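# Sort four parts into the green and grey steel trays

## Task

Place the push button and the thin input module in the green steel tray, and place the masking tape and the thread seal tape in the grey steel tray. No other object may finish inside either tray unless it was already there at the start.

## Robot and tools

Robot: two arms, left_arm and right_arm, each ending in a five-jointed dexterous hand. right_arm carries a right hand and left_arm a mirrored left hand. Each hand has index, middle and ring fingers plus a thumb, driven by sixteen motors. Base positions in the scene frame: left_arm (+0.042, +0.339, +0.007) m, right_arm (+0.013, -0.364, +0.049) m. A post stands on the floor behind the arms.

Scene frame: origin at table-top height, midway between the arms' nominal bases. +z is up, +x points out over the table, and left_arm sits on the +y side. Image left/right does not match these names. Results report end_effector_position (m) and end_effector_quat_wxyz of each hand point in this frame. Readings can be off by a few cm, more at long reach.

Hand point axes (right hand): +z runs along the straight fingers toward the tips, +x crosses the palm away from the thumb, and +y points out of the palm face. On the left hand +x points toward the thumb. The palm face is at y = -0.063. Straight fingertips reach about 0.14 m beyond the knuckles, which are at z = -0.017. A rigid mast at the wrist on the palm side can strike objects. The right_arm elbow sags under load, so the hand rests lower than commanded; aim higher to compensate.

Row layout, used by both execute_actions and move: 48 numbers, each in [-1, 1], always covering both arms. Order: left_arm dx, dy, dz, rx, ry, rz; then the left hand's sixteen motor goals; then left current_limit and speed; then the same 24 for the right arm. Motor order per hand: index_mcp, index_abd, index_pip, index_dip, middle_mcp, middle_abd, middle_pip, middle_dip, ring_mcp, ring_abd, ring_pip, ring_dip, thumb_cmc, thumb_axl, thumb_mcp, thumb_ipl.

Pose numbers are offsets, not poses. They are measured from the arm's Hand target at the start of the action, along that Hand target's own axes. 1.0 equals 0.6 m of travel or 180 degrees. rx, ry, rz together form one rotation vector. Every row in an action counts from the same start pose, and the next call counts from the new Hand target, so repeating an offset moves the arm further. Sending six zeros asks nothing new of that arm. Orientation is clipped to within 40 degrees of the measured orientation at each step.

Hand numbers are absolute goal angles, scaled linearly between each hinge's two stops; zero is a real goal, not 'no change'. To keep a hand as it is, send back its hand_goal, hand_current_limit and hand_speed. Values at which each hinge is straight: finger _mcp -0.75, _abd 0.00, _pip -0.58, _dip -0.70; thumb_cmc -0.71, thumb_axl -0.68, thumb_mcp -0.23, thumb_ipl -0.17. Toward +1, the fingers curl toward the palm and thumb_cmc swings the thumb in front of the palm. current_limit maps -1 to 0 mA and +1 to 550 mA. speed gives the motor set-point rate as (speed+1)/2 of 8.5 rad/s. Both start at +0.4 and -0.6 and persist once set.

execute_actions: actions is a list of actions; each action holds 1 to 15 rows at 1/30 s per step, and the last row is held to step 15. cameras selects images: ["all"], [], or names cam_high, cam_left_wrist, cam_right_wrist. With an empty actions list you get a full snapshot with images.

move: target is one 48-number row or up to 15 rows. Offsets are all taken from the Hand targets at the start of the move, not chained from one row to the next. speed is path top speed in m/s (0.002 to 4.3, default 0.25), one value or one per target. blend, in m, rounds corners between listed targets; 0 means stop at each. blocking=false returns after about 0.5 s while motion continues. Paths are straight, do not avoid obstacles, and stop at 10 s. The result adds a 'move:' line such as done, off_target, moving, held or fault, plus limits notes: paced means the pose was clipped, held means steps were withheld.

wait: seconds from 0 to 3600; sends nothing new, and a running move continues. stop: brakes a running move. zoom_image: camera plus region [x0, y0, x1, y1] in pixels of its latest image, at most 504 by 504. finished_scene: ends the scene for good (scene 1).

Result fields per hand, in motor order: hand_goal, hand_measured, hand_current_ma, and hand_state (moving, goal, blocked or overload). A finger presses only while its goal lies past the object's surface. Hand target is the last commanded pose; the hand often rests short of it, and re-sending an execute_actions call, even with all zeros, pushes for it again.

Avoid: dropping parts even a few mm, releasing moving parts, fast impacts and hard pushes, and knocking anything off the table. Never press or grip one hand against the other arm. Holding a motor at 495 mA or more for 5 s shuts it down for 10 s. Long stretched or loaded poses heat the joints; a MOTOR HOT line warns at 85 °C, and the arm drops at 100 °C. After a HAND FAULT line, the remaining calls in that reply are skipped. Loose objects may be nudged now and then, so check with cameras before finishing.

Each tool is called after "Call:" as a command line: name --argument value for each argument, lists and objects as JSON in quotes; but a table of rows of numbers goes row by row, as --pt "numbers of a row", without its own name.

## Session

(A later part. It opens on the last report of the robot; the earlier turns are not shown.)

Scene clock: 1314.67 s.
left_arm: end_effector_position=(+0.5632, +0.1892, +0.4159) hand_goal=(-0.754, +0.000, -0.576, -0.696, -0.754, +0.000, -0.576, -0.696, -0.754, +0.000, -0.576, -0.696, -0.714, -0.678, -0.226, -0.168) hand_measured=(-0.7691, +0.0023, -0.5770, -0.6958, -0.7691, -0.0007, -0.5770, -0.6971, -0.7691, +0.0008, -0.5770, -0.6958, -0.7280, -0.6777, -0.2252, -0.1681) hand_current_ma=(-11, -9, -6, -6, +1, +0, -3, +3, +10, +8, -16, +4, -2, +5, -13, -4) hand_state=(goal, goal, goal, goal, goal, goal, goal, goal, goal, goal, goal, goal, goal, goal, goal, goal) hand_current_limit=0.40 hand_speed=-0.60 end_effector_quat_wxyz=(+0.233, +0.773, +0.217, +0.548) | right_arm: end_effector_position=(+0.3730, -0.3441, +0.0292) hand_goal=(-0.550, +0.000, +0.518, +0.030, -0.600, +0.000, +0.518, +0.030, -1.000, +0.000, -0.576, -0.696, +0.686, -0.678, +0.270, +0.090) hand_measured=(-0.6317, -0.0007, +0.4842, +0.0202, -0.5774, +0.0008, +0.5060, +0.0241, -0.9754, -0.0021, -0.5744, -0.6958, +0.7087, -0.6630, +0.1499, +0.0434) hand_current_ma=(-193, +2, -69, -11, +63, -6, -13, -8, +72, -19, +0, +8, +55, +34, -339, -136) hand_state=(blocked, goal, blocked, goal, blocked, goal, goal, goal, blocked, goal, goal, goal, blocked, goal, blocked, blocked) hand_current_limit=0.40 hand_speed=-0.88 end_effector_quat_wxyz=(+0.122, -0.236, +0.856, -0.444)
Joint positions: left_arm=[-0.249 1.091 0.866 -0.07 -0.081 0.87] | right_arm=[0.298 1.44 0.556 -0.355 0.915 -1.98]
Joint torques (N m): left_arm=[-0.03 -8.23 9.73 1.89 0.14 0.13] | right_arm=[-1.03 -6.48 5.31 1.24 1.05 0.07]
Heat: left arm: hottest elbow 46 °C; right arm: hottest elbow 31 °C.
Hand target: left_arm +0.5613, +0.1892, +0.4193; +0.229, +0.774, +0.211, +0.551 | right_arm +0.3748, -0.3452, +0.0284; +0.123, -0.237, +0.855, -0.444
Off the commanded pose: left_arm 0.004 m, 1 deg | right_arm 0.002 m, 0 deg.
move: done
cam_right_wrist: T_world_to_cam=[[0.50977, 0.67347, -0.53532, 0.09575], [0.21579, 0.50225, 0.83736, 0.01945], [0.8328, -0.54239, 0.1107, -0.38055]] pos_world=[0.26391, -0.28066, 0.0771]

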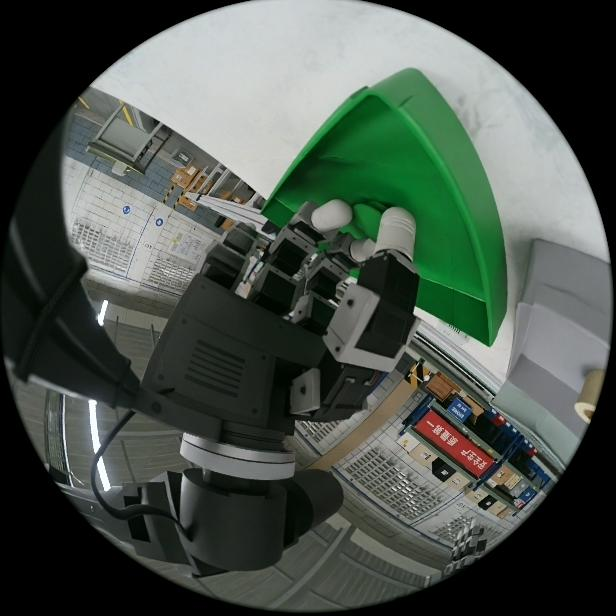

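Call:
move --target '[0,0,0,0,0,0,-0.754,0,-0.576,-0.696,-0.754,0,-0.576,-0.696,-0.754,0,-0.576,-0.696,-0.714,-0.678,-0.226,-0.168,0.4,-0.6,0,0.0096,0.0067,0,0,0,-0.55,0,0.518,0.03,-0.6,0,0.518,0.03,-1,0,-0.576,-0.696,0.686,-0.678,0.27,0.09,0.4,-0.88]' --speed 0.04

Scene clock: 1318.07 s.
left_arm: end_effector_position=(+0.5632, +0.1892, +0.4159) hand_goal=(-0.754, +0.000, -0.576, -0.696, -0.754, +0.000, -0.576, -0.696, -0.754, +0.000, -0.576, -0.696, -0.714, -0.678, -0.226, -0.168) hand_measured=(-0.7691, +0.0023, -0.5782, -0.6958, -0.7691, -0.0007, -0.5782, -0.6971, -0.7679, +0.0023, -0.5770, -0.6971, -0.7280, -0.6777, -0.2262, -0.1681) hand_current_ma=(+8, +0, -4, -8, -7, +16, +8, +18, +8, +3, -8, -1, -13, +17, -9, -12) hand_state=(goal, goal, goal, goal, goal, goal, goal, goal, goal, goal, goal, goal, goal, goal, goal, goal) hand_current_limit=0.40 hand_speed=-0.60 end_effector_quat_wxyz=(+0.233, +0.773, +0.217, +0.548) | right_arm: end_effector_position=(+0.3743, -0.3438, +0.0237) hand_goal=(-0.550, +0.000, +0.518, +0.030, -0.600, +0.000, +0.518, +0.030, -1.000, +0.000, -0.576, -0.696, +0.686, -0.678, +0.270, +0.090) hand_measured=(-0.6317, +0.0008, +0.4855, +0.0215, -0.5762, +0.0023, +0.5047, +0.0241, -0.9730, -0.0036, -0.5744, -0.6971, +0.7099, -0.6619, +0.1519, +0.0434) hand_current_ma=(-195, -1, -66, -17, +64, -16, -25, -8, +71, -13, -2, +4, +63, +35, -339, -147) hand_state=(blocked, goal, blocked, goal, blocked, goal, goal, goal, blocked, goal, goal, goal, blocked, goal, blocked, blocked) hand_current_limit=0.40 hand_speed=-0.88 end_effector_quat_wxyz=(+0.124, -0.235, +0.856, -0.444)
Joint positions: left_arm=[-0.249 1.091 0.866 -0.07 -0.081 0.87] | right_arm=[0.298 1.458 0.551 -0.328 0.915 -1.98]
Joint torques (N m): left_arm=[0.03 -8.29 9.69 1.88 0.14 0.1] | right_arm=[-1.08 -6.36 5.07 1.21 1.05 0.07]
Heat: left arm: hottest elbow 46 °C; right arm: hottest elbow 31 °C.
Hand target: left_arm +0.5613, +0.1892, +0.4193; +0.229, +0.774, +0.211, +0.551 | right_arm +0.3748, -0.3452, +0.0214; +0.123, -0.237, +0.855, -0.444
Off the commanded pose: left_arm 0.004 m, 1 deg | right_arm 0.003 m, 0 deg.
move: done

Call:
move --target '[0,0,0,0,0,0,-0.754,0,-0.576,-0.696,-0.754,0,-0.576,-0.696,-0.754,0,-0.576,-0.696,-0.714,-0.678,-0.226,-0.168,0.4,-0.6,0,0.0082,0.0057,0,0,0,-0.55,0,0.518,0.03,-0.6,0,0.518,0.03,-1,0,-0.576,-0.696,0.686,-0.678,0.27,0.09,0.4,-0.88]' --speed 0.04 --cameras '["cam_right_wrist"]'

Call:
zoom_image --camera "cam_right_wrist" --region '[300, 160, 440, 260]'

Scene clock: 1320.63 s.
left_arm: end_effector_position=(+0.5632, +0.1892, +0.4159) hand_goal=(-0.754, +0.000, -0.576, -0.696, -0.754, +0.000, -0.576, -0.696, -0.754, +0.000, -0.576, -0.696, -0.714, -0.678, -0.226, -0.168) hand_measured=(-0.7691, +0.0023, -0.5770, -0.6971, -0.7691, +0.0008, -0.5770, -0.6958, -0.7691, +0.0008, -0.5770, -0.6958, -0.7280, -0.6777, -0.2252, -0.1681) hand_current_ma=(-4, +9, -1, -6, -3, +11, -6, +6, +0, +5, +1, -6, -4, +12, -6, -8) hand_state=(goal, goal, goal, goal, goal, goal, goal, goal, goal, goal, goal, goal, goal, goal, goal, goal) hand_current_limit=0.40 hand_speed=-0.60 end_effector_quat_wxyz=(+0.233, +0.773, +0.217, +0.548) | right_arm: end_effector_position=(+0.3768, -0.3431, +0.0202) hand_goal=(-0.550, +0.000, +0.518, +0.030, -0.600, +0.000, +0.518, +0.030, -1.000, +0.000, -0.576, -0.696, +0.686, -0.678, +0.270, +0.090) hand_measured=(-0.6293, -0.0007, +0.4855, +0.0215, -0.5846, +0.0008, +0.5227, +0.0368, -0.9742, -0.0036, -0.5757, -0.6958, +0.7099, -0.6619, +0.1499, +0.0434) hand_current_ma=(-184, +1, -68, -20, +44, -10, +17, +18, +65, -6, +2, +1, +56, +33, -336, -148) hand_state=(blocked, goal, blocked, goal, goal, goal, goal, goal, blocked, goal, goal, goal, blocked, goal, blocked, blocked) hand_current_limit=0.40 hand_speed=-0.88 end_effector_quat_wxyz=(+0.127, -0.233, +0.856, -0.444)
Joint positions: left_arm=[-0.249 1.091 0.866 -0.07 -0.081 0.87] | right_arm=[0.298 1.472 0.55 -0.305 0.915 -1.981]
Joint torques (N m): left_arm=[0.15 -8.41 9.68 1.83 0.14 0.11] | right_arm=[-1.08 -6.12 4.77 1.25 1.04 0.08]
Heat: left arm: hottest elbow 46 °C; right arm: hottest elbow 31 °C.
Hand target: left_arm +0.5613, +0.1892, +0.4193; +0.229, +0.774, +0.211, +0.551 | right_arm +0.3748, -0.3452, +0.0154; +0.123, -0.237, +0.855, -0.444
Off the commanded pose: left_arm 0.004 m, 1 deg | right_arm 0.006 m, 1 deg.
move: done
cam_right_wrist: T_world_to_cam=[[0.5158, 0.67513, -0.52741, 0.0865], [0.20604, 0.49979, 0.84128, 0.02832], [0.83157, -0.5426, 0.11868, -0.38189]] pos_world=[0.26711, -0.27976, 0.06712]

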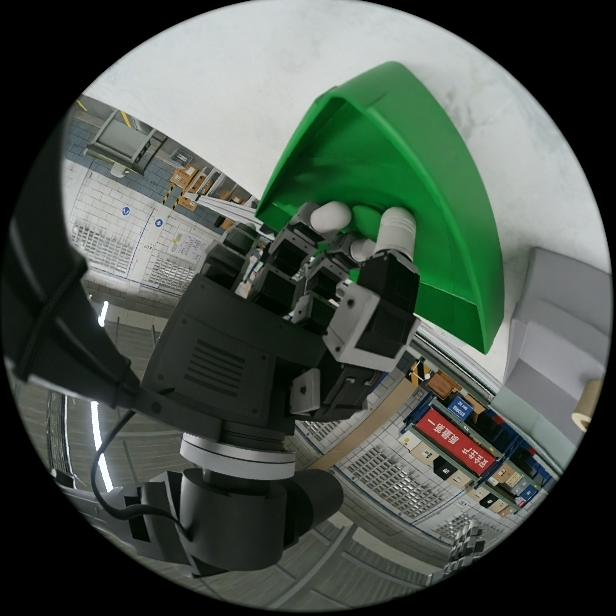

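Scaled by 3.600 from the camera's image (finer frame: 880x880).

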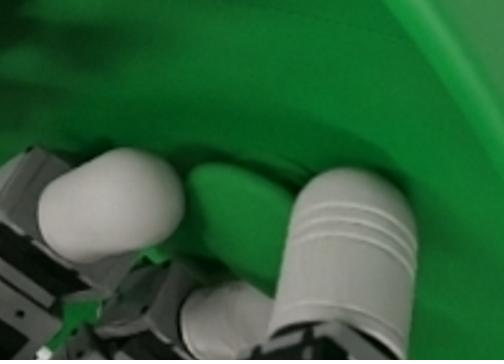

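Call:
move --pt "0 0 0 0 0 0 -0.754 0 -0.576 -0.696 -0.754 0 -0.576 -0.696 -0.754 0 -0.576 -0.696 -0.714 -0.678 -0.226 -0.168 0.4 -0.6 0 0.0041 0.0029 0 0 0 -0.55 0 0.518 0.03 -0.6 0 0.518 0.03 -1 0 -0.576 -0.696 0.686 -0.678 0.27 0.09 0.4 -0.88" --pt "0 0 0 0 0 0 -0.754 0 -0.576 -0.696 -0.754 0 -0.576 -0.696 -0.754 0 -0.576 -0.696 -0.714 -0.678 -0.226 -0.168 0.4 -0.6 0 0.0041 0.0029 0 0 0 -0.62 0 0.518 0.03 -0.64 0 0.518 0.03 -1 0 -0.576 -0.696 0.686 -0.678 0.15 0.05 0.4 -0.95" --pt "0 0 0 0 0 0 -0.754 0 -0.576 -0.696 -0.754 0 -0.576 -0.696 -0.754 0 -0.576 -0.696 -0.714 -0.678 -0.226 -0.168 0.4 -0.6 0 0.0041 0.0029 0 0 0 -0.74 0 0.518 0.03 -0.74 0 0.518 0.03 -1 0 -0.576 -0.696 0.686 -0.678 0.1 0.06 0.4 -0.95" --speed 0.04 --cameras '["cam_right_wrist"]'

Call:
zoom_image --camera "cam_right_wrist" --region '[300, 160, 440, 260]'

Scene clock: 1328.20 s.
left_arm: end_effector_position=(+0.5632, +0.1892, +0.4159) hand_goal=(-0.754, +0.000, -0.576, -0.696, -0.754, +0.000, -0.576, -0.696, -0.754, +0.000, -0.576, -0.696, -0.714, -0.678, -0.226, -0.168) hand_measured=(-0.7703, +0.0023, -0.5770, -0.6958, -0.7679, -0.0007, -0.5770, -0.6958, -0.7667, +0.0008, -0.5770, -0.6971, -0.7280, -0.6767, -0.2252, -0.1672) hand_current_ma=(-2, -8, -1, -17, -7, +9, -3, +10, +4, +3, -8, -1, -2, +12, +0, -13) hand_state=(goal, goal, goal, goal, goal, goal, goal, goal, goal, goal, goal, goal, goal, goal, goal, goal) hand_current_limit=0.40 hand_speed=-0.60 end_effector_quat_wxyz=(+0.233, +0.773, +0.217, +0.548) | right_arm: end_effector_position=(+0.3773, -0.3431, +0.0175) hand_goal=(-0.740, +0.000, +0.518, +0.030, -0.740, +0.000, +0.518, +0.030, -1.000, +0.000, -0.576, -0.696, +0.686, -0.678, +0.100, +0.060) hand_measured=(-0.7076, +0.0008, +0.5060, +0.0215, -0.7088, -0.0007, +0.5214, +0.0368, -0.9742, -0.0021, -0.5744, -0.6958, +0.6986, -0.6683, +0.1331, +0.0644) hand_current_ma=(+71, +1, -27, -17, +78, -4, +11, +12, +64, -17, -2, +1, +39, +15, +97, +4) hand_state=(blocked, goal, goal, goal, blocked, goal, goal, goal, blocked, goal, goal, goal, goal, goal, blocked, goal) hand_current_limit=0.40 hand_speed=-0.95 end_effector_quat_wxyz=(+0.127, -0.233, +0.856, -0.444)
Joint positions: left_arm=[-0.249 1.091 0.866 -0.07 -0.081 0.87] | right_arm=[0.298 1.482 0.548 -0.293 0.917 -1.982]
Joint torques (N m): left_arm=[0.15 -8.06 9.74 1.84 0.16 0.11] | right_arm=[-1.03 -6.48 4.64 1.24 0.99 0.1]
Heat: left arm: hottest elbow 46 °C; right arm: hottest elbow 31 °C.
Hand target: left_arm +0.5613, +0.1892, +0.4193; +0.229, +0.774, +0.211, +0.551 | right_arm +0.3748, -0.3452, +0.0124; +0.123, -0.237, +0.855, -0.444
Off the commanded pose: left_arm 0.004 m, 1 deg | right_arm 0.006 m, 1 deg.
move: done
cam_right_wrist: T_world_to_cam=[[0.51557, 0.67471, -0.52817, 0.08487], [0.2054, 0.50112, 0.84065, 0.03123], [0.83187, -0.5419, 0.11977, -0.3819]] pos_world=[0.26752, -0.27986, 0.06432]

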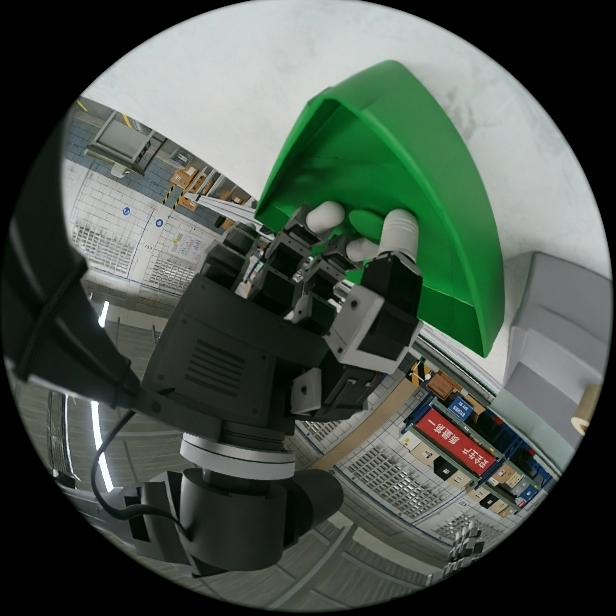

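Scaled by 3.600 from the camera's image (finer frame: 880x880).

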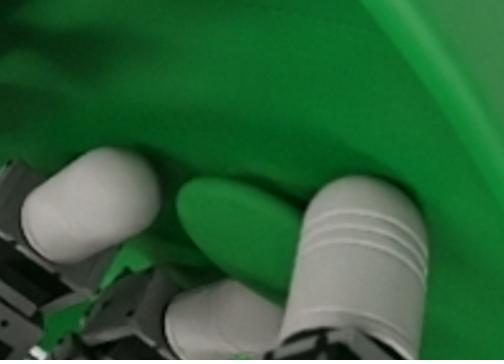

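Call:
move --pt "0 0 0 0 0 0 -0.754 0 -0.576 -0.696 -0.754 0 -0.576 -0.696 -0.754 0 -0.576 -0.696 -0.714 -0.678 -0.226 -0.168 0.4 -0.6 0 -0.0055 -0.0038 0 0 0 -0.88 0 0.518 0.03 -0.88 0 0.518 0.03 -1 0 -0.576 -0.696 0.686 -0.678 0.04 0.07 0.4 -0.92" --speed 0.04 --cameras '["cam_right_wrist"]'

Call:
zoom_image --camera "cam_right_wrist" --region '[300, 160, 440, 260]'

Scene clock: 1332.23 s.
left_arm: end_effector_position=(+0.5632, +0.1892, +0.4159) hand_goal=(-0.754, +0.000, -0.576, -0.696, -0.754, +0.000, -0.576, -0.696, -0.754, +0.000, -0.576, -0.696, -0.714, -0.678, -0.226, -0.168) hand_measured=(-0.7691, +0.0023, -0.5770, -0.6958, -0.7679, +0.0008, -0.5770, -0.6971, -0.7679, +0.0008, -0.5770, -0.6958, -0.7293, -0.6767, -0.2252, -0.1681) hand_current_ma=(+0, -3, -10, -8, +0, +5, -6, +8, +3, -2, -10, -8, -10, +9, -9, +0) hand_state=(goal, goal, goal, goal, goal, goal, goal, goal, goal, goal, goal, goal, goal, goal, goal, goal) hand_current_limit=0.40 hand_speed=-0.60 end_effector_quat_wxyz=(+0.233, +0.773, +0.217, +0.548) | right_arm: end_effector_position=(+0.3773, -0.3433, +0.0176) hand_goal=(-0.880, +0.000, +0.518, +0.030, -0.880, +0.000, +0.518, +0.030, -1.000, +0.000, -0.576, -0.696, +0.686, -0.678, +0.040, +0.070) hand_measured=(-0.8451, +0.0008, +0.5086, +0.0228, -0.8463, +0.0023, +0.5214, +0.0368, -0.9742, -0.0036, -0.5757, -0.6958, +0.6986, -0.6683, +0.1004, +0.0834) hand_current_ma=(+77, -6, -20, -13, +82, -1, +18, +23, +68, -6, +0, -3, +44, +22, +176, +33) hand_state=(blocked, goal, goal, goal, blocked, goal, goal, goal, blocked, goal, goal, goal, goal, goal, blocked, goal) hand_current_limit=0.40 hand_speed=-0.92 end_effector_quat_wxyz=(+0.127, -0.233, +0.855, -0.445)
Joint positions: left_arm=[-0.249 1.091 0.866 -0.07 -0.081 0.87] | right_arm=[0.298 1.482 0.548 -0.293 0.918 -1.982]
Joint torques (N m): left_arm=[0.09 -8.47 9.77 1.84 0.17 0.1] | right_arm=[-1.14 -7.06 4.86 0.65 0.97 0.09]
Heat: left arm: hottest elbow 46 °C; right arm: hottest elbow 30 °C.
Hand target: left_arm +0.5613, +0.1892, +0.4193; +0.229, +0.774, +0.211, +0.551 | right_arm +0.3748, -0.3452, +0.0164; +0.123, -0.237, +0.855, -0.444
Off the commanded pose: left_arm 0.004 m, 1 deg | right_arm 0.003 m, 1 deg.
move: done
cam_right_wrist: T_world_to_cam=[[0.51601, 0.67397, -0.52868, 0.0846], [0.20525, 0.50192, 0.8402, 0.03155], [0.83163, -0.54207, 0.12066, -0.38207]] pos_world=[0.26761, -0.27996, 0.06432]

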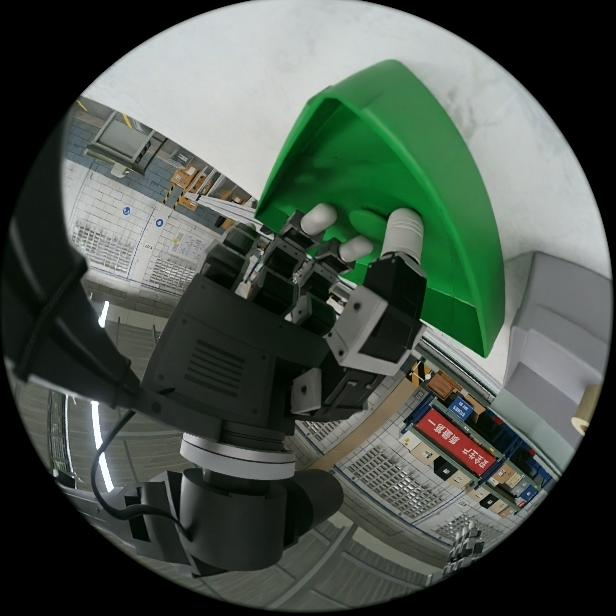

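Scaled by 3.600 from the camera's image (finer frame: 880x880).

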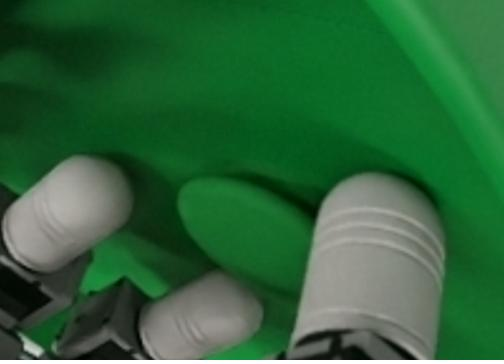

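Call:
move --pt "0 0 0 0 0 0 -0.754 0 -0.576 -0.696 -0.754 0 -0.576 -0.696 -0.754 0 -0.576 -0.696 -0.714 -0.678 -0.226 -0.168 0.4 -0.6 0 -0.0096 -0.0067 0 0 0 -0.95 0 0.518 0.03 -0.95 0 0.518 0.03 -1 0 -0.576 -0.696 0.686 -0.678 0.0 0.07 0.4 -0.9" --pt "0 0 0 0 0 0 -0.754 0 -0.576 -0.696 -0.754 0 -0.576 -0.696 -0.754 0 -0.576 -0.696 -0.714 -0.678 -0.226 -0.168 0.4 -0.6 0 -0.037 -0.0258 0 0 0 -0.95 0 0.518 0.03 -0.95 0 0.518 0.03 -1 0 -0.576 -0.696 0.686 -0.678 0.0 0.07 0.4 -0.9" --speed 0.05 --cameras '["cam_right_wrist"]'

Call:
zoom_image --camera "cam_right_wrist" --region '[300, 160, 440, 260]'

Scene clock: 1336.70 s.
left_arm: end_effector_position=(+0.5632, +0.1892, +0.4159) hand_goal=(-0.754, +0.000, -0.576, -0.696, -0.754, +0.000, -0.576, -0.696, -0.754, +0.000, -0.576, -0.696, -0.714, -0.678, -0.226, -0.168) hand_measured=(-0.7691, +0.0023, -0.5770, -0.6958, -0.7679, +0.0008, -0.5770, -0.6958, -0.7679, +0.0008, -0.5770, -0.6971, -0.7280, -0.6767, -0.2262, -0.1681) hand_current_ma=(+2, -10, -4, -10, -5, +17, +0, +3, -3, -3, -13, -5, -5, +1, -15, -2) hand_state=(goal, goal, goal, goal, goal, goal, goal, goal, goal, goal, goal, goal, goal, goal, goal, goal) hand_current_limit=0.40 hand_speed=-0.60 end_effector_quat_wxyz=(+0.233, +0.773, +0.217, +0.548) | right_arm: end_effector_position=(+0.3672, -0.3461, +0.0362) hand_goal=(-0.950, +0.000, +0.518, +0.030, -0.950, +0.000, +0.518, +0.030, -1.000, +0.000, -0.576, -0.696, +0.686, -0.678, +0.000, +0.070) hand_measured=(-0.9139, +0.0008, +0.5098, +0.0228, -0.9151, +0.0008, +0.5227, +0.0355, -0.9742, -0.0036, -0.5757, -0.6958, +0.6898, -0.6735, +0.0074, +0.0739) hand_current_ma=(+80, -4, -20, -10, +90, +1, +12, +14, +65, -14, -5, +6, +16, +3, +20, +3) hand_state=(blocked, goal, goal, goal, blocked, goal, goal, goal, blocked, goal, goal, goal, goal, goal, goal, goal) hand_current_limit=0.40 hand_speed=-0.90 end_effector_quat_wxyz=(+0.120, -0.237, +0.856, -0.444)
Joint positions: left_arm=[-0.249 1.091 0.866 -0.07 -0.081 0.87] | right_arm=[0.298 1.405 0.548 -0.386 0.916 -1.982]
Joint torques (N m): left_arm=[0.26 -8.41 9.8 1.88 0.13 0.13] | right_arm=[-1.08 -6.77 6.97 0.16 1.03 0.08]
Heat: left arm: hottest elbow 46 °C; right arm: hottest elbow 30 °C.
Hand target: left_arm +0.5613, +0.1892, +0.4193; +0.229, +0.774, +0.211, +0.551 | right_arm +0.3749, -0.3453, +0.0436; +0.123, -0.237, +0.855, -0.444
Off the commanded pose: left_arm 0.004 m, 1 deg | right_arm 0.011 m, 0 deg.
move: off_target (right_arm)
cam_right_wrist: T_world_to_cam=[[0.50701, 0.6725, -0.53915, 0.10461], [0.21854, 0.50477, 0.83513, 0.01572], [0.83377, -0.54125, 0.10896, -0.37742]] pos_world=[0.25821, -0.28256, 0.0844]

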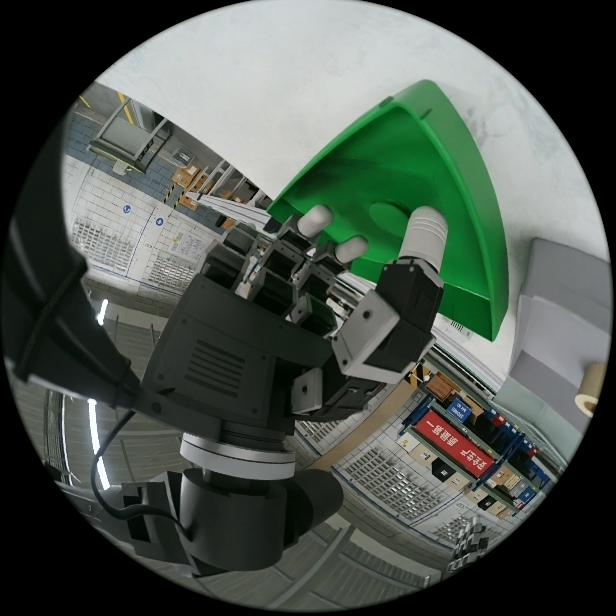

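Scaled by 3.600 from the camera's image (finer frame: 880x880).

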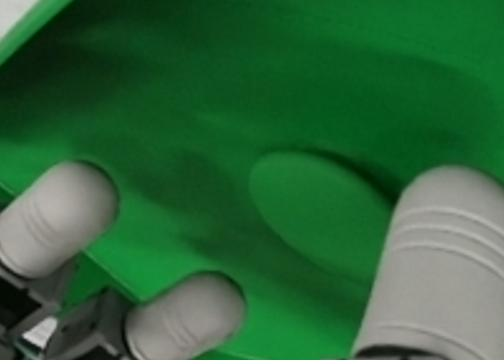

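Call:
move --target '[0,0,0,0,0,0,-0.754,0,-0.576,-0.696,-0.754,0,-0.576,-0.696,-0.754,0,-0.576,-0.696,-0.714,-0.678,-0.226,-0.168,0.4,-0.6,0,-0.205,-0.1434,0,0,0,-1,0,0.518,0.03,-1,0,0.518,0.03,-1,0,-0.576,-0.696,0.686,-0.678,-0.056,0.1,0.4,-0.7]' --speed 0.15 --cameras '["cam_high"]'

Call:
zoom_image --camera "cam_high" --region '[300, 290, 440, 390]'

Call:
zoom_image --camera "cam_high" --region '[230, 180, 370, 340]'

Scene clock: 1345.50 s.
left_arm: end_effector_position=(+0.5632, +0.1892, +0.4159) hand_goal=(-0.754, +0.000, -0.576, -0.696, -0.754, +0.000, -0.576, -0.696, -0.754, +0.000, -0.576, -0.696, -0.714, -0.678, -0.226, -0.168) hand_measured=(-0.7691, +0.0037, -0.5770, -0.6958, -0.7679, -0.0007, -0.5770, -0.6958, -0.7679, +0.0008, -0.5770, -0.6958, -0.7280, -0.6767, -0.2252, -0.1681) hand_current_ma=(-6, -11, +4, -6, -1, +6, -7, +10, +0, -2, -8, -1, -5, +10, -9, -11) hand_state=(goal, goal, goal, goal, goal, goal, goal, goal, goal, goal, goal, goal, goal, goal, goal, goal) hand_current_limit=0.40 hand_speed=-0.60 end_effector_quat_wxyz=(+0.233, +0.773, +0.217, +0.548) | right_arm: end_effector_position=(+0.3656, -0.3464, +0.1794) hand_goal=(-1.000, +0.000, +0.518, +0.030, -1.000, +0.000, +0.518, +0.030, -1.000, +0.000, -0.576, -0.696, +0.686, -0.678, -0.056, +0.100) hand_measured=(-0.9645, -0.0007, +0.5098, +0.0228, -0.9645, +0.0008, +0.5227, +0.0368, -0.9742, -0.0036, -0.5744, -0.6971, +0.6898, -0.6735, -0.0500, +0.0958) hand_current_ma=(+82, +6, -17, -15, +90, -6, +11, +13, +68, -17, +4, +3, +12, +12, +23, -17) hand_state=(blocked, goal, goal, goal, blocked, goal, goal, goal, blocked, goal, goal, goal, goal, goal, goal, goal) hand_current_limit=0.40 hand_speed=-0.70 end_effector_quat_wxyz=(+0.116, -0.241, +0.855, -0.444)
Joint positions: left_arm=[-0.249 1.091 0.866 -0.07 -0.081 0.87] | right_arm=[0.298 1.121 0.771 -0.901 0.915 -1.986]
Joint torques (N m): left_arm=[0.26 -8.35 9.72 1.85 0.14 0.11] | right_arm=[-1.2 -5.07 10.11 0.13 1.07 0.1]
Heat: left arm: hottest elbow 46 °C; right arm: hottest elbow 30 °C.
Hand target: left_arm +0.5613, +0.1892, +0.4193; +0.229, +0.774, +0.211, +0.551 | right_arm +0.3749, -0.3456, +0.1935; +0.123, -0.237, +0.855, -0.444
Off the commanded pose: left_arm 0.004 m, 1 deg | right_arm 0.017 m, 1 deg.
move: off_target (right_arm)

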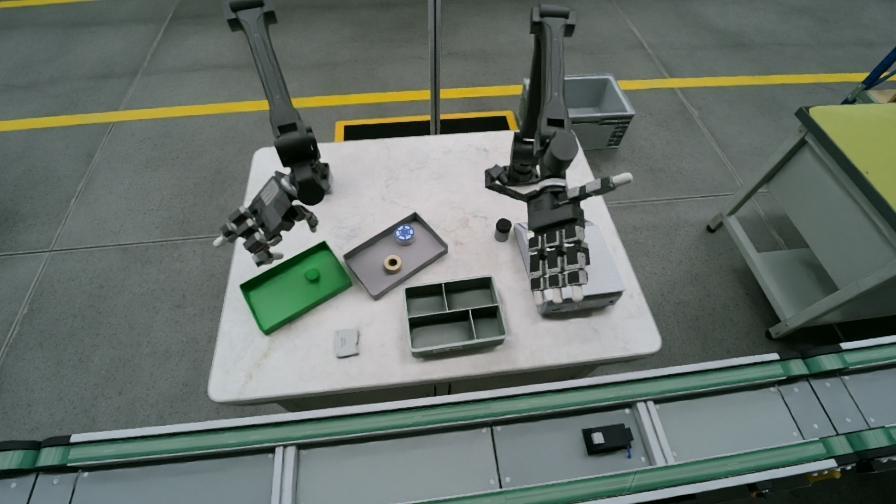

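Scaled by 3.600 from the camera's image (finer frame: 1280x720).

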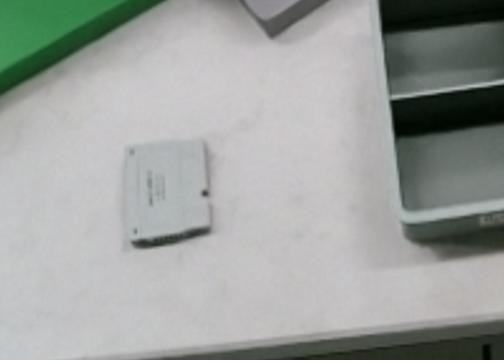

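Scaled by 3.150 from the camera's image (finer frame: 1280x720).

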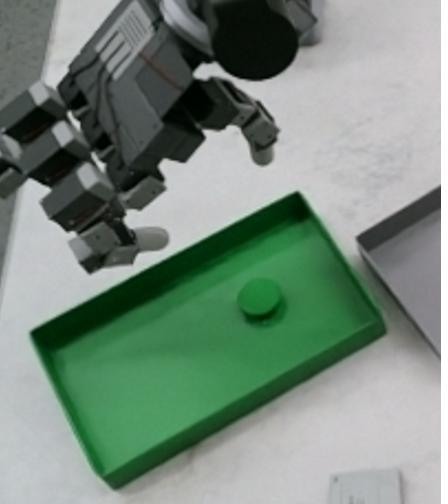

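Call:
move --target '[0,0,0,0,0,0,-0.754,0,-0.576,-0.696,-0.754,0,-0.576,-0.696,-0.754,0,-0.576,-0.696,-0.714,-0.678,-0.226,-0.168,0.4,-0.6,-0.4112,0.068,0.0772,0,0.0683,0.0478,-1,0,0.518,0.03,-1,0,0.518,0.03,-1,0,-0.576,-0.696,0.686,-0.678,-0.056,0.1,0.4,-0.7]' --speed 0.2 --cameras '["cam_high","cam_right_wrist"]'

Scene clock: 1373.07 s.
left_arm: end_effector_position=(+0.5632, +0.1892, +0.4159) hand_goal=(-0.754, +0.000, -0.576, -0.696, -0.754, +0.000, -0.576, -0.696, -0.754, +0.000, -0.576, -0.696, -0.714, -0.678, -0.226, -0.168) hand_measured=(-0.7691, +0.0023, -0.5770, -0.6958, -0.7691, +0.0008, -0.5757, -0.6958, -0.7679, +0.0008, -0.5757, -0.6971, -0.7280, -0.6767, -0.2252, -0.1672) hand_current_ma=(-6, -2, +2, -2, +0, +6, -3, +14, +3, +9, -5, +2, -5, +1, -4, -9) hand_state=(goal, goal, goal, goal, goal, goal, goal, goal, goal, goal, goal, goal, goal, goal, goal, goal) hand_current_limit=0.40 hand_speed=-0.60 end_effector_quat_wxyz=(+0.233, +0.773, +0.217, +0.548) | right_arm: end_effector_position=(+0.5832, -0.2416, +0.1217) hand_goal=(-1.000, +0.000, +0.518, +0.030, -1.000, +0.000, +0.518, +0.030, -1.000, +0.000, -0.576, -0.696, +0.686, -0.678, -0.056, +0.100) hand_measured=(-0.9645, +0.0008, +0.5098, +0.0228, -0.9645, +0.0008, +0.5214, +0.0355, -0.9742, -0.0036, -0.5757, -0.6958, +0.6873, -0.6725, -0.0500, +0.0949) hand_current_ma=(+81, +0, -14, -11, +92, -4, +11, +19, +72, -15, +0, -1, +11, +6, +18, -21) hand_state=(blocked, goal, goal, goal, blocked, goal, goal, goal, blocked, goal, goal, goal, goal, goal, goal, goal) hand_current_limit=0.40 hand_speed=-0.70 end_effector_quat_wxyz=(+0.049, -0.130, +0.877, -0.459)
Joint positions: left_arm=[-0.249 1.091 0.866 -0.07 -0.081 0.87] | right_arm=[0.381 1.951 1.571 -1.362 0.95 -1.402]
Joint torques (N m): left_arm=[0.15 -8.29 9.74 1.94 0.15 0.13] | right_arm=[0.21 -14.21 9.55 -0.77 1.13 0.34]
Heat: left arm: hottest elbow 47 °C; right arm: hottest elbow 32 °C.
Hand target: left_arm +0.5613, +0.1892, +0.4193; +0.229, +0.774, +0.211, +0.551 | right_arm +0.5941, -0.2311, +0.1337; +0.064, -0.123, +0.879, -0.457
Off the commanded pose: left_arm 0.004 m, 1 deg | right_arm 0.019 m, 2 deg.
move: off_target (right_arm)
cam_right_wrist: T_world_to_cam=[[0.64883, 0.51237, -0.56259, -0.14759], [0.36363, 0.44067, 0.82072, -0.25401], [0.66842, -0.73708, 0.09961, -0.46003]] pos_world=[0.49562, -0.15152, 0.17127]

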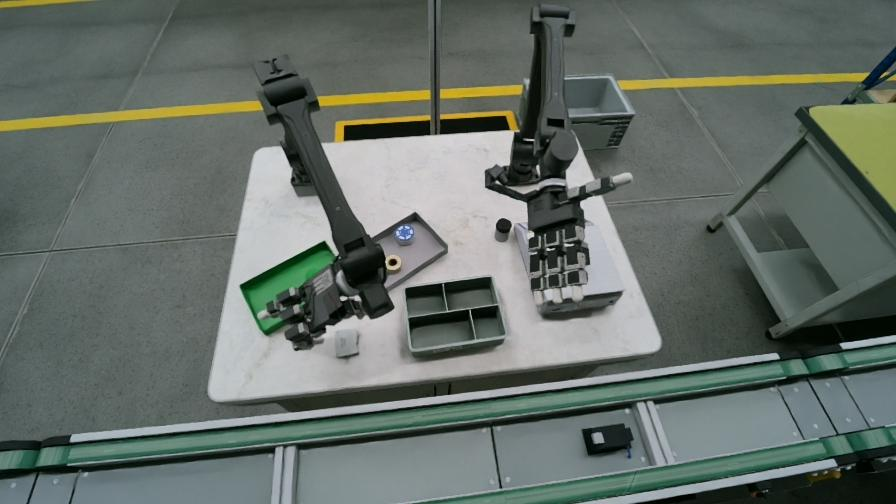

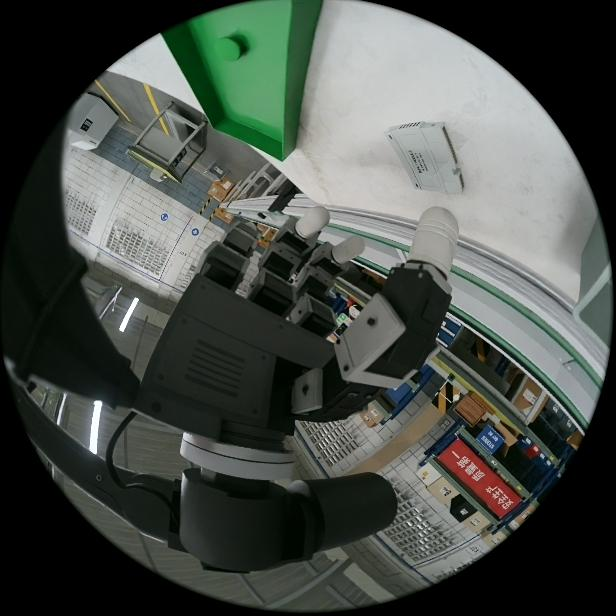

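Call:
move --target '[0,0,0,0,0,0,-0.754,0,-0.576,-0.696,-0.754,0,-0.576,-0.696,-0.754,0,-0.576,-0.696,-0.714,-0.678,-0.226,-0.168,0.4,-0.6,-0.0217,0.1157,0.0816,0,0,0,-1,0,0.518,0.03,-1,0,0.518,0.03,-1,0,-0.576,-0.696,0.686,-0.678,-0.056,0.1,0.4,-0.7]' --speed 0.15 --cameras '["cam_high","cam_right_wrist"]'

Call:
zoom_image --camera "cam_right_wrist" --region '[280, 100, 500, 300]'

Call:
zoom_image --camera "cam_high" --region '[280, 220, 460, 380]'

Scene clock: 1380.97 s.
left_arm: end_effector_position=(+0.5632, +0.1892, +0.4159) hand_goal=(-0.754, +0.000, -0.576, -0.696, -0.754, +0.000, -0.576, -0.696, -0.754, +0.000, -0.576, -0.696, -0.714, -0.678, -0.226, -0.168) hand_measured=(-0.7691, +0.0023, -0.5757, -0.6958, -0.7691, +0.0008, -0.5770, -0.6958, -0.7679, +0.0008, -0.5770, -0.6971, -0.7280, -0.6777, -0.2262, -0.1672) hand_current_ma=(-3, -15, -5, -8, -6, +4, -3, +6, +10, -7, -2, -7, -2, +17, -3, -11) hand_state=(goal, goal, goal, goal, goal, goal, goal, goal, goal, goal, goal, goal, goal, goal, goal, goal) hand_current_limit=0.40 hand_speed=-0.60 end_effector_quat_wxyz=(+0.233, +0.773, +0.217, +0.548) | right_arm: end_effector_position=(+0.6042, -0.2334, +0.0484) hand_goal=(-1.000, +0.000, +0.518, +0.030, -1.000, +0.000, +0.518, +0.030, -1.000, +0.000, -0.576, -0.696, +0.686, -0.678, -0.056, +0.100) hand_measured=(-0.9645, +0.0008, +0.5098, +0.0241, -0.9645, +0.0023, +0.5214, +0.0368, -0.9742, -0.0036, -0.5744, -0.6958, +0.6886, -0.6735, -0.0510, +0.0958) hand_current_ma=(+77, +7, -15, -11, +88, -3, +17, +11, +71, -12, -7, +7, +8, -1, +29, -23) hand_state=(blocked, goal, goal, goal, blocked, goal, goal, goal, blocked, goal, goal, goal, goal, goal, goal, goal) hand_current_limit=0.40 hand_speed=-0.70 end_effector_quat_wxyz=(+0.055, -0.127, +0.878, -0.458)
Joint positions: left_arm=[-0.249 1.091 0.866 -0.07 -0.081 0.87] | right_arm=[0.381 2.08 1.571 -1.219 0.95 -1.401]
Joint torques (N m): left_arm=[0.32 -8.53 9.83 1.76 0.13 0.13] | right_arm=[-0.09 -15.79 6.37 0.2 1.16 0.29]
Heat: left arm: hottest elbow 47 °C; right arm: hottest elbow 32 °C.
Hand target: left_arm +0.5613, +0.1892, +0.4193; +0.229, +0.774, +0.211, +0.551 | right_arm +0.6066, -0.2278, +0.0489; +0.064, -0.123, +0.879, -0.457
Off the commanded pose: left_arm 0.004 m, 1 deg | right_arm 0.006 m, 1 deg.
move: done
cam_right_wrist: T_world_to_cam=[[0.65643, 0.515, -0.55125, -0.21118], [0.35254, 0.43661, 0.8277, -0.19966], [0.66695, -0.73767, 0.10504, -0.46017]] pos_world=[0.51592, -0.14352, 0.09718]

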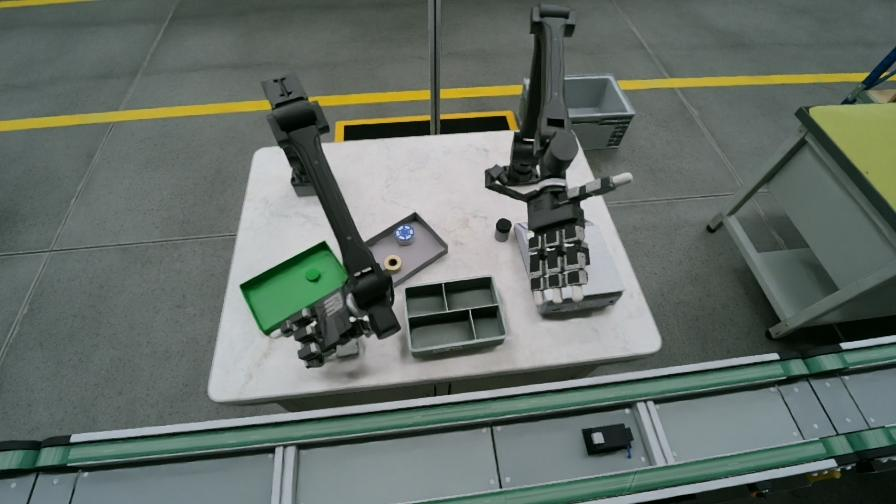

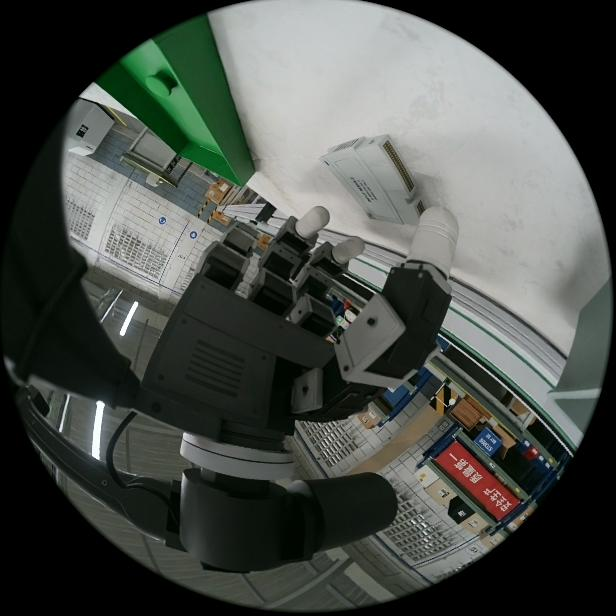

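Scaled by 2.291 from the camera's image (finer frame: 880x880).

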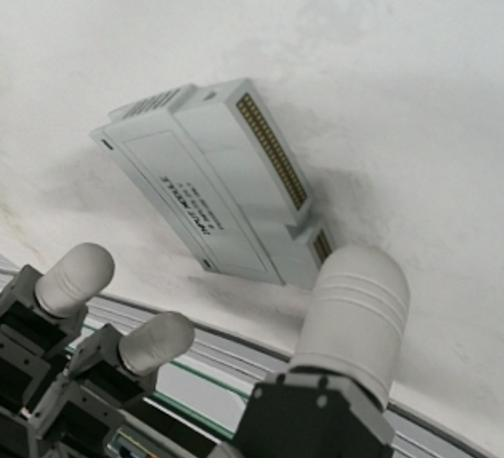

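Scaled by 2.800 from the camera's image (finer frame: 1280x720).

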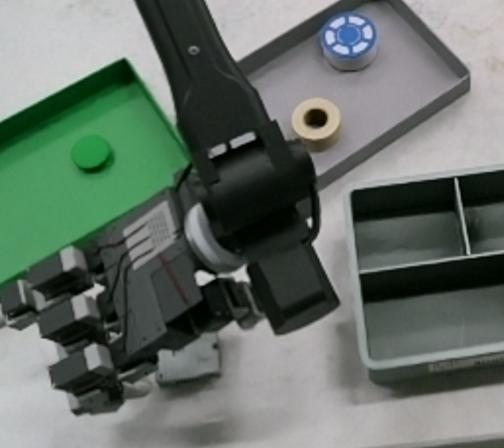

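Call:
move --target '[0,0,0,0,0,0,-0.754,0,-0.576,-0.696,-0.754,0,-0.576,-0.696,-0.754,0,-0.576,-0.696,-0.714,-0.678,-0.226,-0.168,0.4,-0.6,0.0197,-0.0057,0.0313,0,0.025,0.0175,-1,0,0.518,0.03,-1,0,0.518,0.03,-1,0,-0.576,-0.696,0.686,-0.678,-0.056,0.1,0.4,-0.7]' --speed 0.1 --cameras '["cam_right_wrist"]'

Call:
zoom_image --camera "cam_right_wrist" --region '[280, 100, 500, 300]'

Scene clock: 1419.93 s.
left_arm: end_effector_position=(+0.5632, +0.1892, +0.4159) hand_goal=(-0.754, +0.000, -0.576, -0.696, -0.754, +0.000, -0.576, -0.696, -0.754, +0.000, -0.576, -0.696, -0.714, -0.678, -0.226, -0.168) hand_measured=(-0.7691, +0.0008, -0.5770, -0.6958, -0.7691, +0.0008, -0.5770, -0.6958, -0.7667, +0.0008, -0.5770, -0.6958, -0.7280, -0.6767, -0.2252, -0.1672) hand_current_ma=(-2, -6, +4, -14, +1, +7, +4, +7, +5, -7, -17, +2, -3, +3, -7, -6) hand_state=(goal, goal, goal, goal, goal, goal, goal, goal, goal, goal, goal, goal, goal, goal, goal, goal) hand_current_limit=0.40 hand_speed=-0.60 end_effector_quat_wxyz=(+0.233, +0.773, +0.217, +0.548) | right_arm: end_effector_position=(+0.6004, -0.2394, +0.0479) hand_goal=(-1.000, +0.000, +0.518, +0.030, -1.000, +0.000, +0.518, +0.030, -1.000, +0.000, -0.576, -0.696, +0.686, -0.678, -0.056, +0.100) hand_measured=(-0.9645, +0.0008, +0.5098, +0.0228, -0.9645, +0.0008, +0.5227, +0.0368, -0.9754, -0.0021, -0.5757, -0.6971, +0.6873, -0.6735, -0.0490, +0.0958) hand_current_ma=(+70, -3, -17, -14, +89, -10, +11, +13, +72, -12, +2, +8, +9, +1, +19, -23) hand_state=(blocked, goal, goal, goal, blocked, goal, goal, goal, blocked, goal, goal, goal, goal, goal, goal, goal) hand_current_limit=0.40 hand_speed=-0.70 end_effector_quat_wxyz=(+0.052, -0.088, +0.884, -0.457)
Joint positions: left_arm=[-0.249 1.091 0.866 -0.07 -0.081 0.87] | right_arm=[0.375 2.083 1.571 -1.276 0.939 -1.289]
Joint torques (N m): left_arm=[-0.09 -8 9.76 1.81 0.13 0.11] | right_arm=[-1.73 -14.51 6.58 -0.81 1.05 0.33]
Heat: left arm: hottest elbow 47 °C; right arm: hottest elbow 31 °C.
Hand target: left_arm +0.5613, +0.1892, +0.4193; +0.229, +0.774, +0.211, +0.551 | right_arm +0.6000, -0.2475, +0.0409; +0.042, -0.081, +0.884, -0.459
Off the commanded pose: left_arm 0.004 m, 1 deg | right_arm 0.011 m, 1 deg.
move: off_target (right_arm)
cam_right_wrist: T_world_to_cam=[[0.70804, 0.47093, -0.52622, -0.24862], [0.35858, 0.40219, 0.84241, -0.20785], [0.60836, -0.78516, 0.1159, -0.43876]] pos_world=[0.51748, -0.14382, 0.09511]

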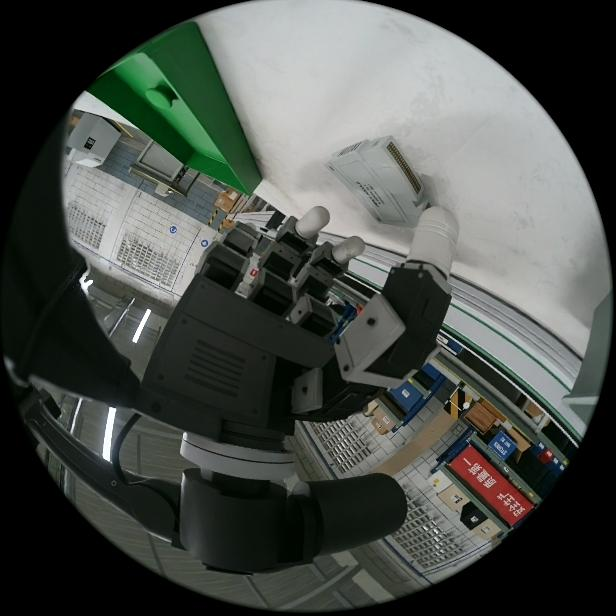

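Scaled by 2.291 from the camera's image (finer frame: 880x880).

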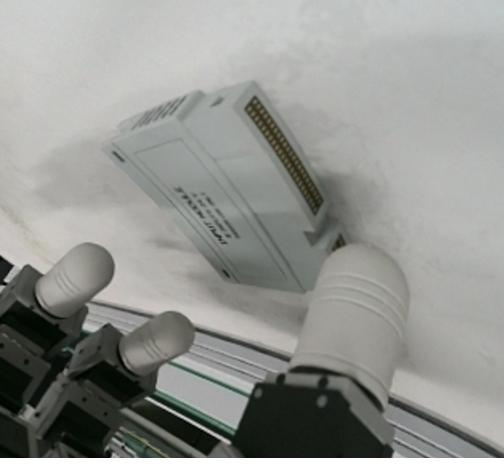

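Call:
move --target '[0,0,0,0,0,0,-0.754,0,-0.576,-0.696,-0.754,0,-0.576,-0.696,-0.754,0,-0.576,-0.696,-0.714,-0.678,-0.226,-0.168,0.4,-0.6,0.006,-0.0081,0.0116,0,0,0,-1,0,0.518,0.03,-1,0,0.518,0.03,-1,0,-0.576,-0.696,0.686,-0.678,-0.056,0.1,0.4,-0.7]' --speed 0.1

Scene clock: 1424.77 s.
left_arm: end_effector_position=(+0.5632, +0.1892, +0.4159) hand_goal=(-0.754, +0.000, -0.576, -0.696, -0.754, +0.000, -0.576, -0.696, -0.754, +0.000, -0.576, -0.696, -0.714, -0.678, -0.226, -0.168) hand_measured=(-0.7691, +0.0023, -0.5770, -0.6958, -0.7679, +0.0008, -0.5782, -0.6958, -0.7679, +0.0008, -0.5770, -0.6958, -0.7280, -0.6767, -0.2262, -0.1672) hand_current_ma=(+3, -1, -10, -9, -10, +9, -8, +12, -1, -4, -11, -3, -1, +3, -6, -9) hand_state=(goal, goal, goal, goal, goal, goal, goal, goal, goal, goal, goal, goal, goal, goal, goal, goal) hand_current_limit=0.40 hand_speed=-0.60 end_effector_quat_wxyz=(+0.233, +0.773, +0.217, +0.548) | right_arm: end_effector_position=(+0.5950, -0.2516, +0.0415) hand_goal=(-1.000, +0.000, +0.518, +0.030, -1.000, +0.000, +0.518, +0.030, -1.000, +0.000, -0.576, -0.696, +0.686, -0.678, -0.056, +0.100) hand_measured=(-0.9645, -0.0007, +0.5098, +0.0228, -0.9645, +0.0008, +0.5227, +0.0355, -0.9742, -0.0036, -0.5757, -0.6971, +0.6873, -0.6735, -0.0490, +0.0958) hand_current_ma=(+81, +7, -17, -12, +85, +2, +20, +13, +70, -13, -3, +0, +8, +12, +25, -26) hand_state=(blocked, goal, goal, goal, blocked, goal, goal, goal, blocked, goal, goal, goal, goal, goal, goal, goal) hand_current_limit=0.40 hand_speed=-0.70 end_effector_quat_wxyz=(+0.041, -0.084, +0.883, -0.460)
Joint positions: left_arm=[-0.249 1.091 0.866 -0.07 -0.081 0.87] | right_arm=[0.359 2.083 1.551 -1.273 0.939 -1.289]
Joint torques (N m): left_arm=[0.32 -8.41 9.8 1.8 0.14 0.09] | right_arm=[-1.61 -15.44 6.16 0.09 1.16 0.12]
Heat: left arm: hottest elbow 47 °C; right arm: hottest elbow 31 °C.
Hand target: left_arm +0.5613, +0.1892, +0.4193; +0.229, +0.774, +0.211, +0.551 | right_arm +0.5980, -0.2565, +0.0408; +0.042, -0.081, +0.884, -0.459
Off the commanded pose: left_arm 0.004 m, 1 deg | right_arm 0.006 m, 0 deg.
move: done

Call:
move --target '[0,0,0,0,0,0,-0.754,0,-0.576,-0.696,-0.754,0,-0.576,-0.696,-0.754,0,-0.576,-0.696,-0.714,-0.678,-0.226,-0.168,0.4,-0.6,0,0.0191,0.0134,0,0,0,-1,0,0.518,0.03,-1,0,0.518,0.03,-1,0,-0.576,-0.696,0.686,-0.678,-0.056,0.1,0.4,-0.7]' --speed 0.06 --cameras '["cam_right_wrist","cam_high"]'

Call:
zoom_image --camera "cam_right_wrist" --region '[280, 100, 500, 300]'

Call:
zoom_image --camera "cam_high" --region '[280, 220, 460, 380]'

Scene clock: 1429.73 s.
left_arm: end_effector_position=(+0.5632, +0.1892, +0.4159) hand_goal=(-0.754, +0.000, -0.576, -0.696, -0.754, +0.000, -0.576, -0.696, -0.754, +0.000, -0.576, -0.696, -0.714, -0.678, -0.226, -0.168) hand_measured=(-0.7691, +0.0023, -0.5770, -0.6958, -0.7679, -0.0007, -0.5770, -0.6971, -0.7679, +0.0008, -0.5757, -0.6958, -0.7280, -0.6777, -0.2262, -0.1681) hand_current_ma=(-2, -4, -8, -13, +2, +8, -6, +11, +3, +1, -12, +0, -2, +1, -18, -6) hand_state=(goal, goal, goal, goal, goal, goal, goal, goal, goal, goal, goal, goal, goal, goal, goal, goal) hand_current_limit=0.40 hand_speed=-0.60 end_effector_quat_wxyz=(+0.233, +0.773, +0.217, +0.548) | right_arm: end_effector_position=(+0.5977, -0.2506, +0.0353) hand_goal=(-1.000, +0.000, +0.518, +0.030, -1.000, +0.000, +0.518, +0.030, -1.000, +0.000, -0.576, -0.696, +0.686, -0.678, -0.056, +0.100) hand_measured=(-0.9657, -0.0007, +0.5111, +0.0228, -0.9633, +0.0008, +0.5227, +0.0368, -0.9742, -0.0036, -0.5744, -0.6971, +0.6873, -0.6746, -0.0500, +0.0958) hand_current_ma=(+75, -2, -15, -21, +88, +0, +13, +22, +75, -14, -4, +6, +18, +5, +22, -28) hand_state=(blocked, goal, goal, goal, blocked, goal, goal, goal, blocked, goal, goal, goal, goal, goal, goal, goal) hand_current_limit=0.40 hand_speed=-0.70 end_effector_quat_wxyz=(+0.048, -0.081, +0.884, -0.458)
Joint positions: left_arm=[-0.249 1.091 0.866 -0.07 -0.081 0.87] | right_arm=[0.359 2.09 1.544 -1.244 0.939 -1.289]
Joint torques (N m): left_arm=[0.03 -8.29 9.7 1.81 0.11 0.13] | right_arm=[-1.55 -14.62 6 0.14 1.16 0.13]
Heat: left arm: hottest elbow 47 °C; right arm: hottest elbow 31 °C.
Hand target: left_arm +0.5613, +0.1892, +0.4193; +0.229, +0.774, +0.211, +0.551 | right_arm +0.5979, -0.2565, +0.0268; +0.042, -0.081, +0.884, -0.459
Off the commanded pose: left_arm 0.004 m, 1 deg | right_arm 0.010 m, 1 deg.
move: done
cam_right_wrist: T_world_to_cam=[[0.71504, 0.45905, -0.52725, -0.25527], [0.36579, 0.39704, 0.84176, -0.19738], [0.59574, -0.79475, 0.11598, -0.43936]] pos_world=[0.51647, -0.15364, 0.08251]
Images, in order (width x height): cam_high 896x504, cam_right_wrist 616x616.

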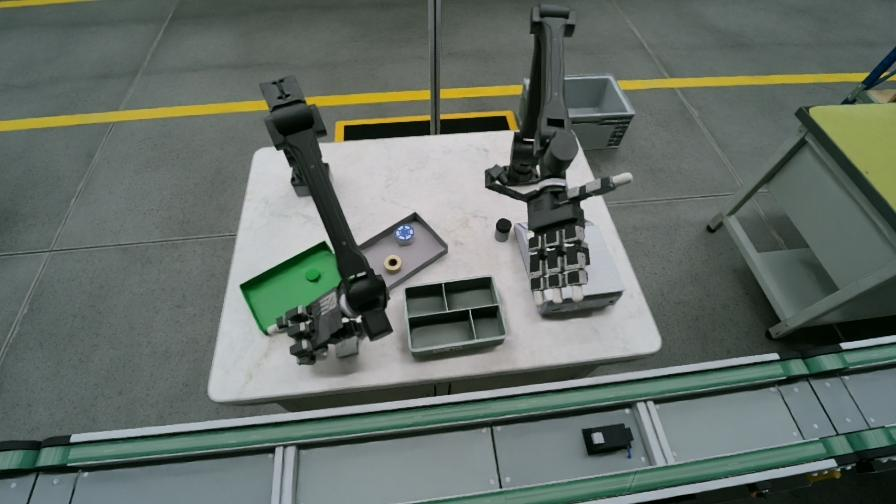

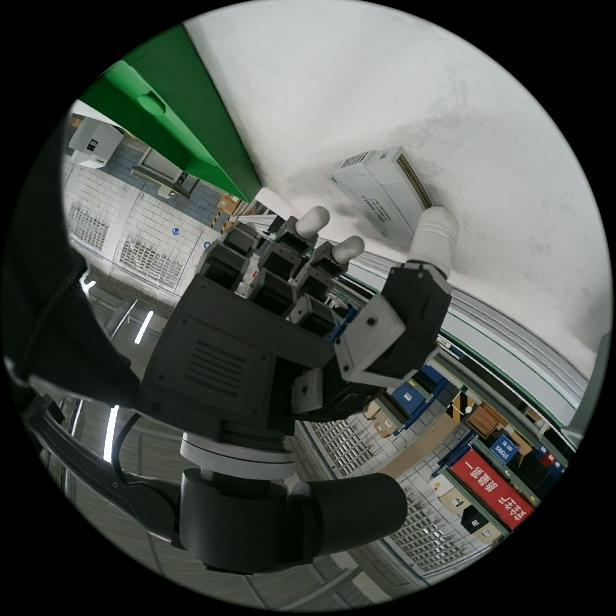

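Scaled by 2.291 from the camera's image (finer frame: 880x880).

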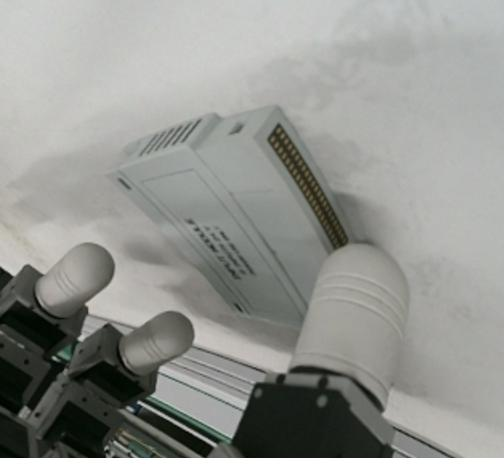

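Scaled by 2.800 from the camera's image (finer frame: 1280x720).

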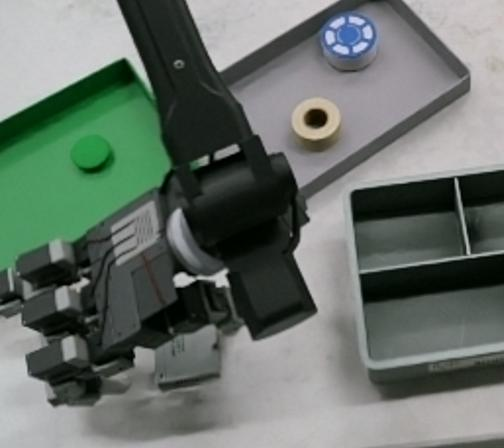

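Call:
move --target '[0,0,0,0,0,0,-0.754,0,-0.576,-0.696,-0.754,0,-0.576,-0.696,-0.754,0,-0.576,-0.696,-0.714,-0.678,-0.226,-0.168,0.4,-0.6,-0.0023,0.0123,-0.0177,0,0,0,-1,0,0.518,0.03,-1,0,0.518,0.03,-1,0,-0.576,-0.696,0.686,-0.678,-0.056,0.1,0.4,-0.7]' --speed 0.06

Scene clock: 1446.70 s.
left_arm: end_effector_position=(+0.5632, +0.1892, +0.4159) hand_goal=(-0.754, +0.000, -0.576, -0.696, -0.754, +0.000, -0.576, -0.696, -0.754, +0.000, -0.576, -0.696, -0.714, -0.678, -0.226, -0.168) hand_measured=(-0.7691, +0.0008, -0.5770, -0.6971, -0.7691, +0.0008, -0.5770, -0.6958, -0.7679, +0.0008, -0.5770, -0.6958, -0.7280, -0.6767, -0.2252, -0.1672) hand_current_ma=(-2, -16, +2, -8, -2, +6, -9, +10, +9, -6, -13, -3, -15, +4, -13, -9) hand_state=(goal, goal, goal, goal, goal, goal, goal, goal, goal, goal, goal, goal, goal, goal, goal, goal) hand_current_limit=0.40 hand_speed=-0.60 end_effector_quat_wxyz=(+0.233, +0.773, +0.217, +0.548) | right_arm: end_effector_position=(+0.5938, -0.2520, +0.0274) hand_goal=(-1.000, +0.000, +0.518, +0.030, -1.000, +0.000, +0.518, +0.030, -1.000, +0.000, -0.576, -0.696, +0.686, -0.678, -0.056, +0.100) hand_measured=(-0.9657, -0.0007, +0.5098, +0.0215, -0.9645, +0.0008, +0.5214, +0.0355, -0.9742, -0.0021, -0.5744, -0.6971, +0.6873, -0.6725, -0.0500, +0.0958) hand_current_ma=(+77, +3, -12, -19, +88, -4, +11, +17, +68, -14, +5, +1, +10, +7, +24, -18) hand_state=(blocked, goal, goal, goal, blocked, goal, goal, goal, blocked, goal, goal, goal, goal, goal, goal, goal) hand_current_limit=0.40 hand_speed=-0.70 end_effector_quat_wxyz=(+0.039, -0.081, +0.884, -0.460)
Joint positions: left_arm=[-0.249 1.091 0.866 -0.07 -0.081 0.87] | right_arm=[0.359 2.104 1.544 -1.257 0.937 -1.276]
Joint torques (N m): left_arm=[0.38 -8.29 9.69 1.87 0.14 0.11] | right_arm=[0.26 -14.51 7.42 -0.91 1.04 0.34]
Heat: left arm: hottest elbow 47 °C; right arm: hottest elbow 31 °C.
Hand target: left_arm +0.5613, +0.1892, +0.4193; +0.229, +0.774, +0.211, +0.551 | right_arm +0.5969, -0.2436, +0.0267; +0.042, -0.081, +0.884, -0.459
Off the commanded pose: left_arm 0.004 m, 1 deg | right_arm 0.009 m, 0 deg.
move: done


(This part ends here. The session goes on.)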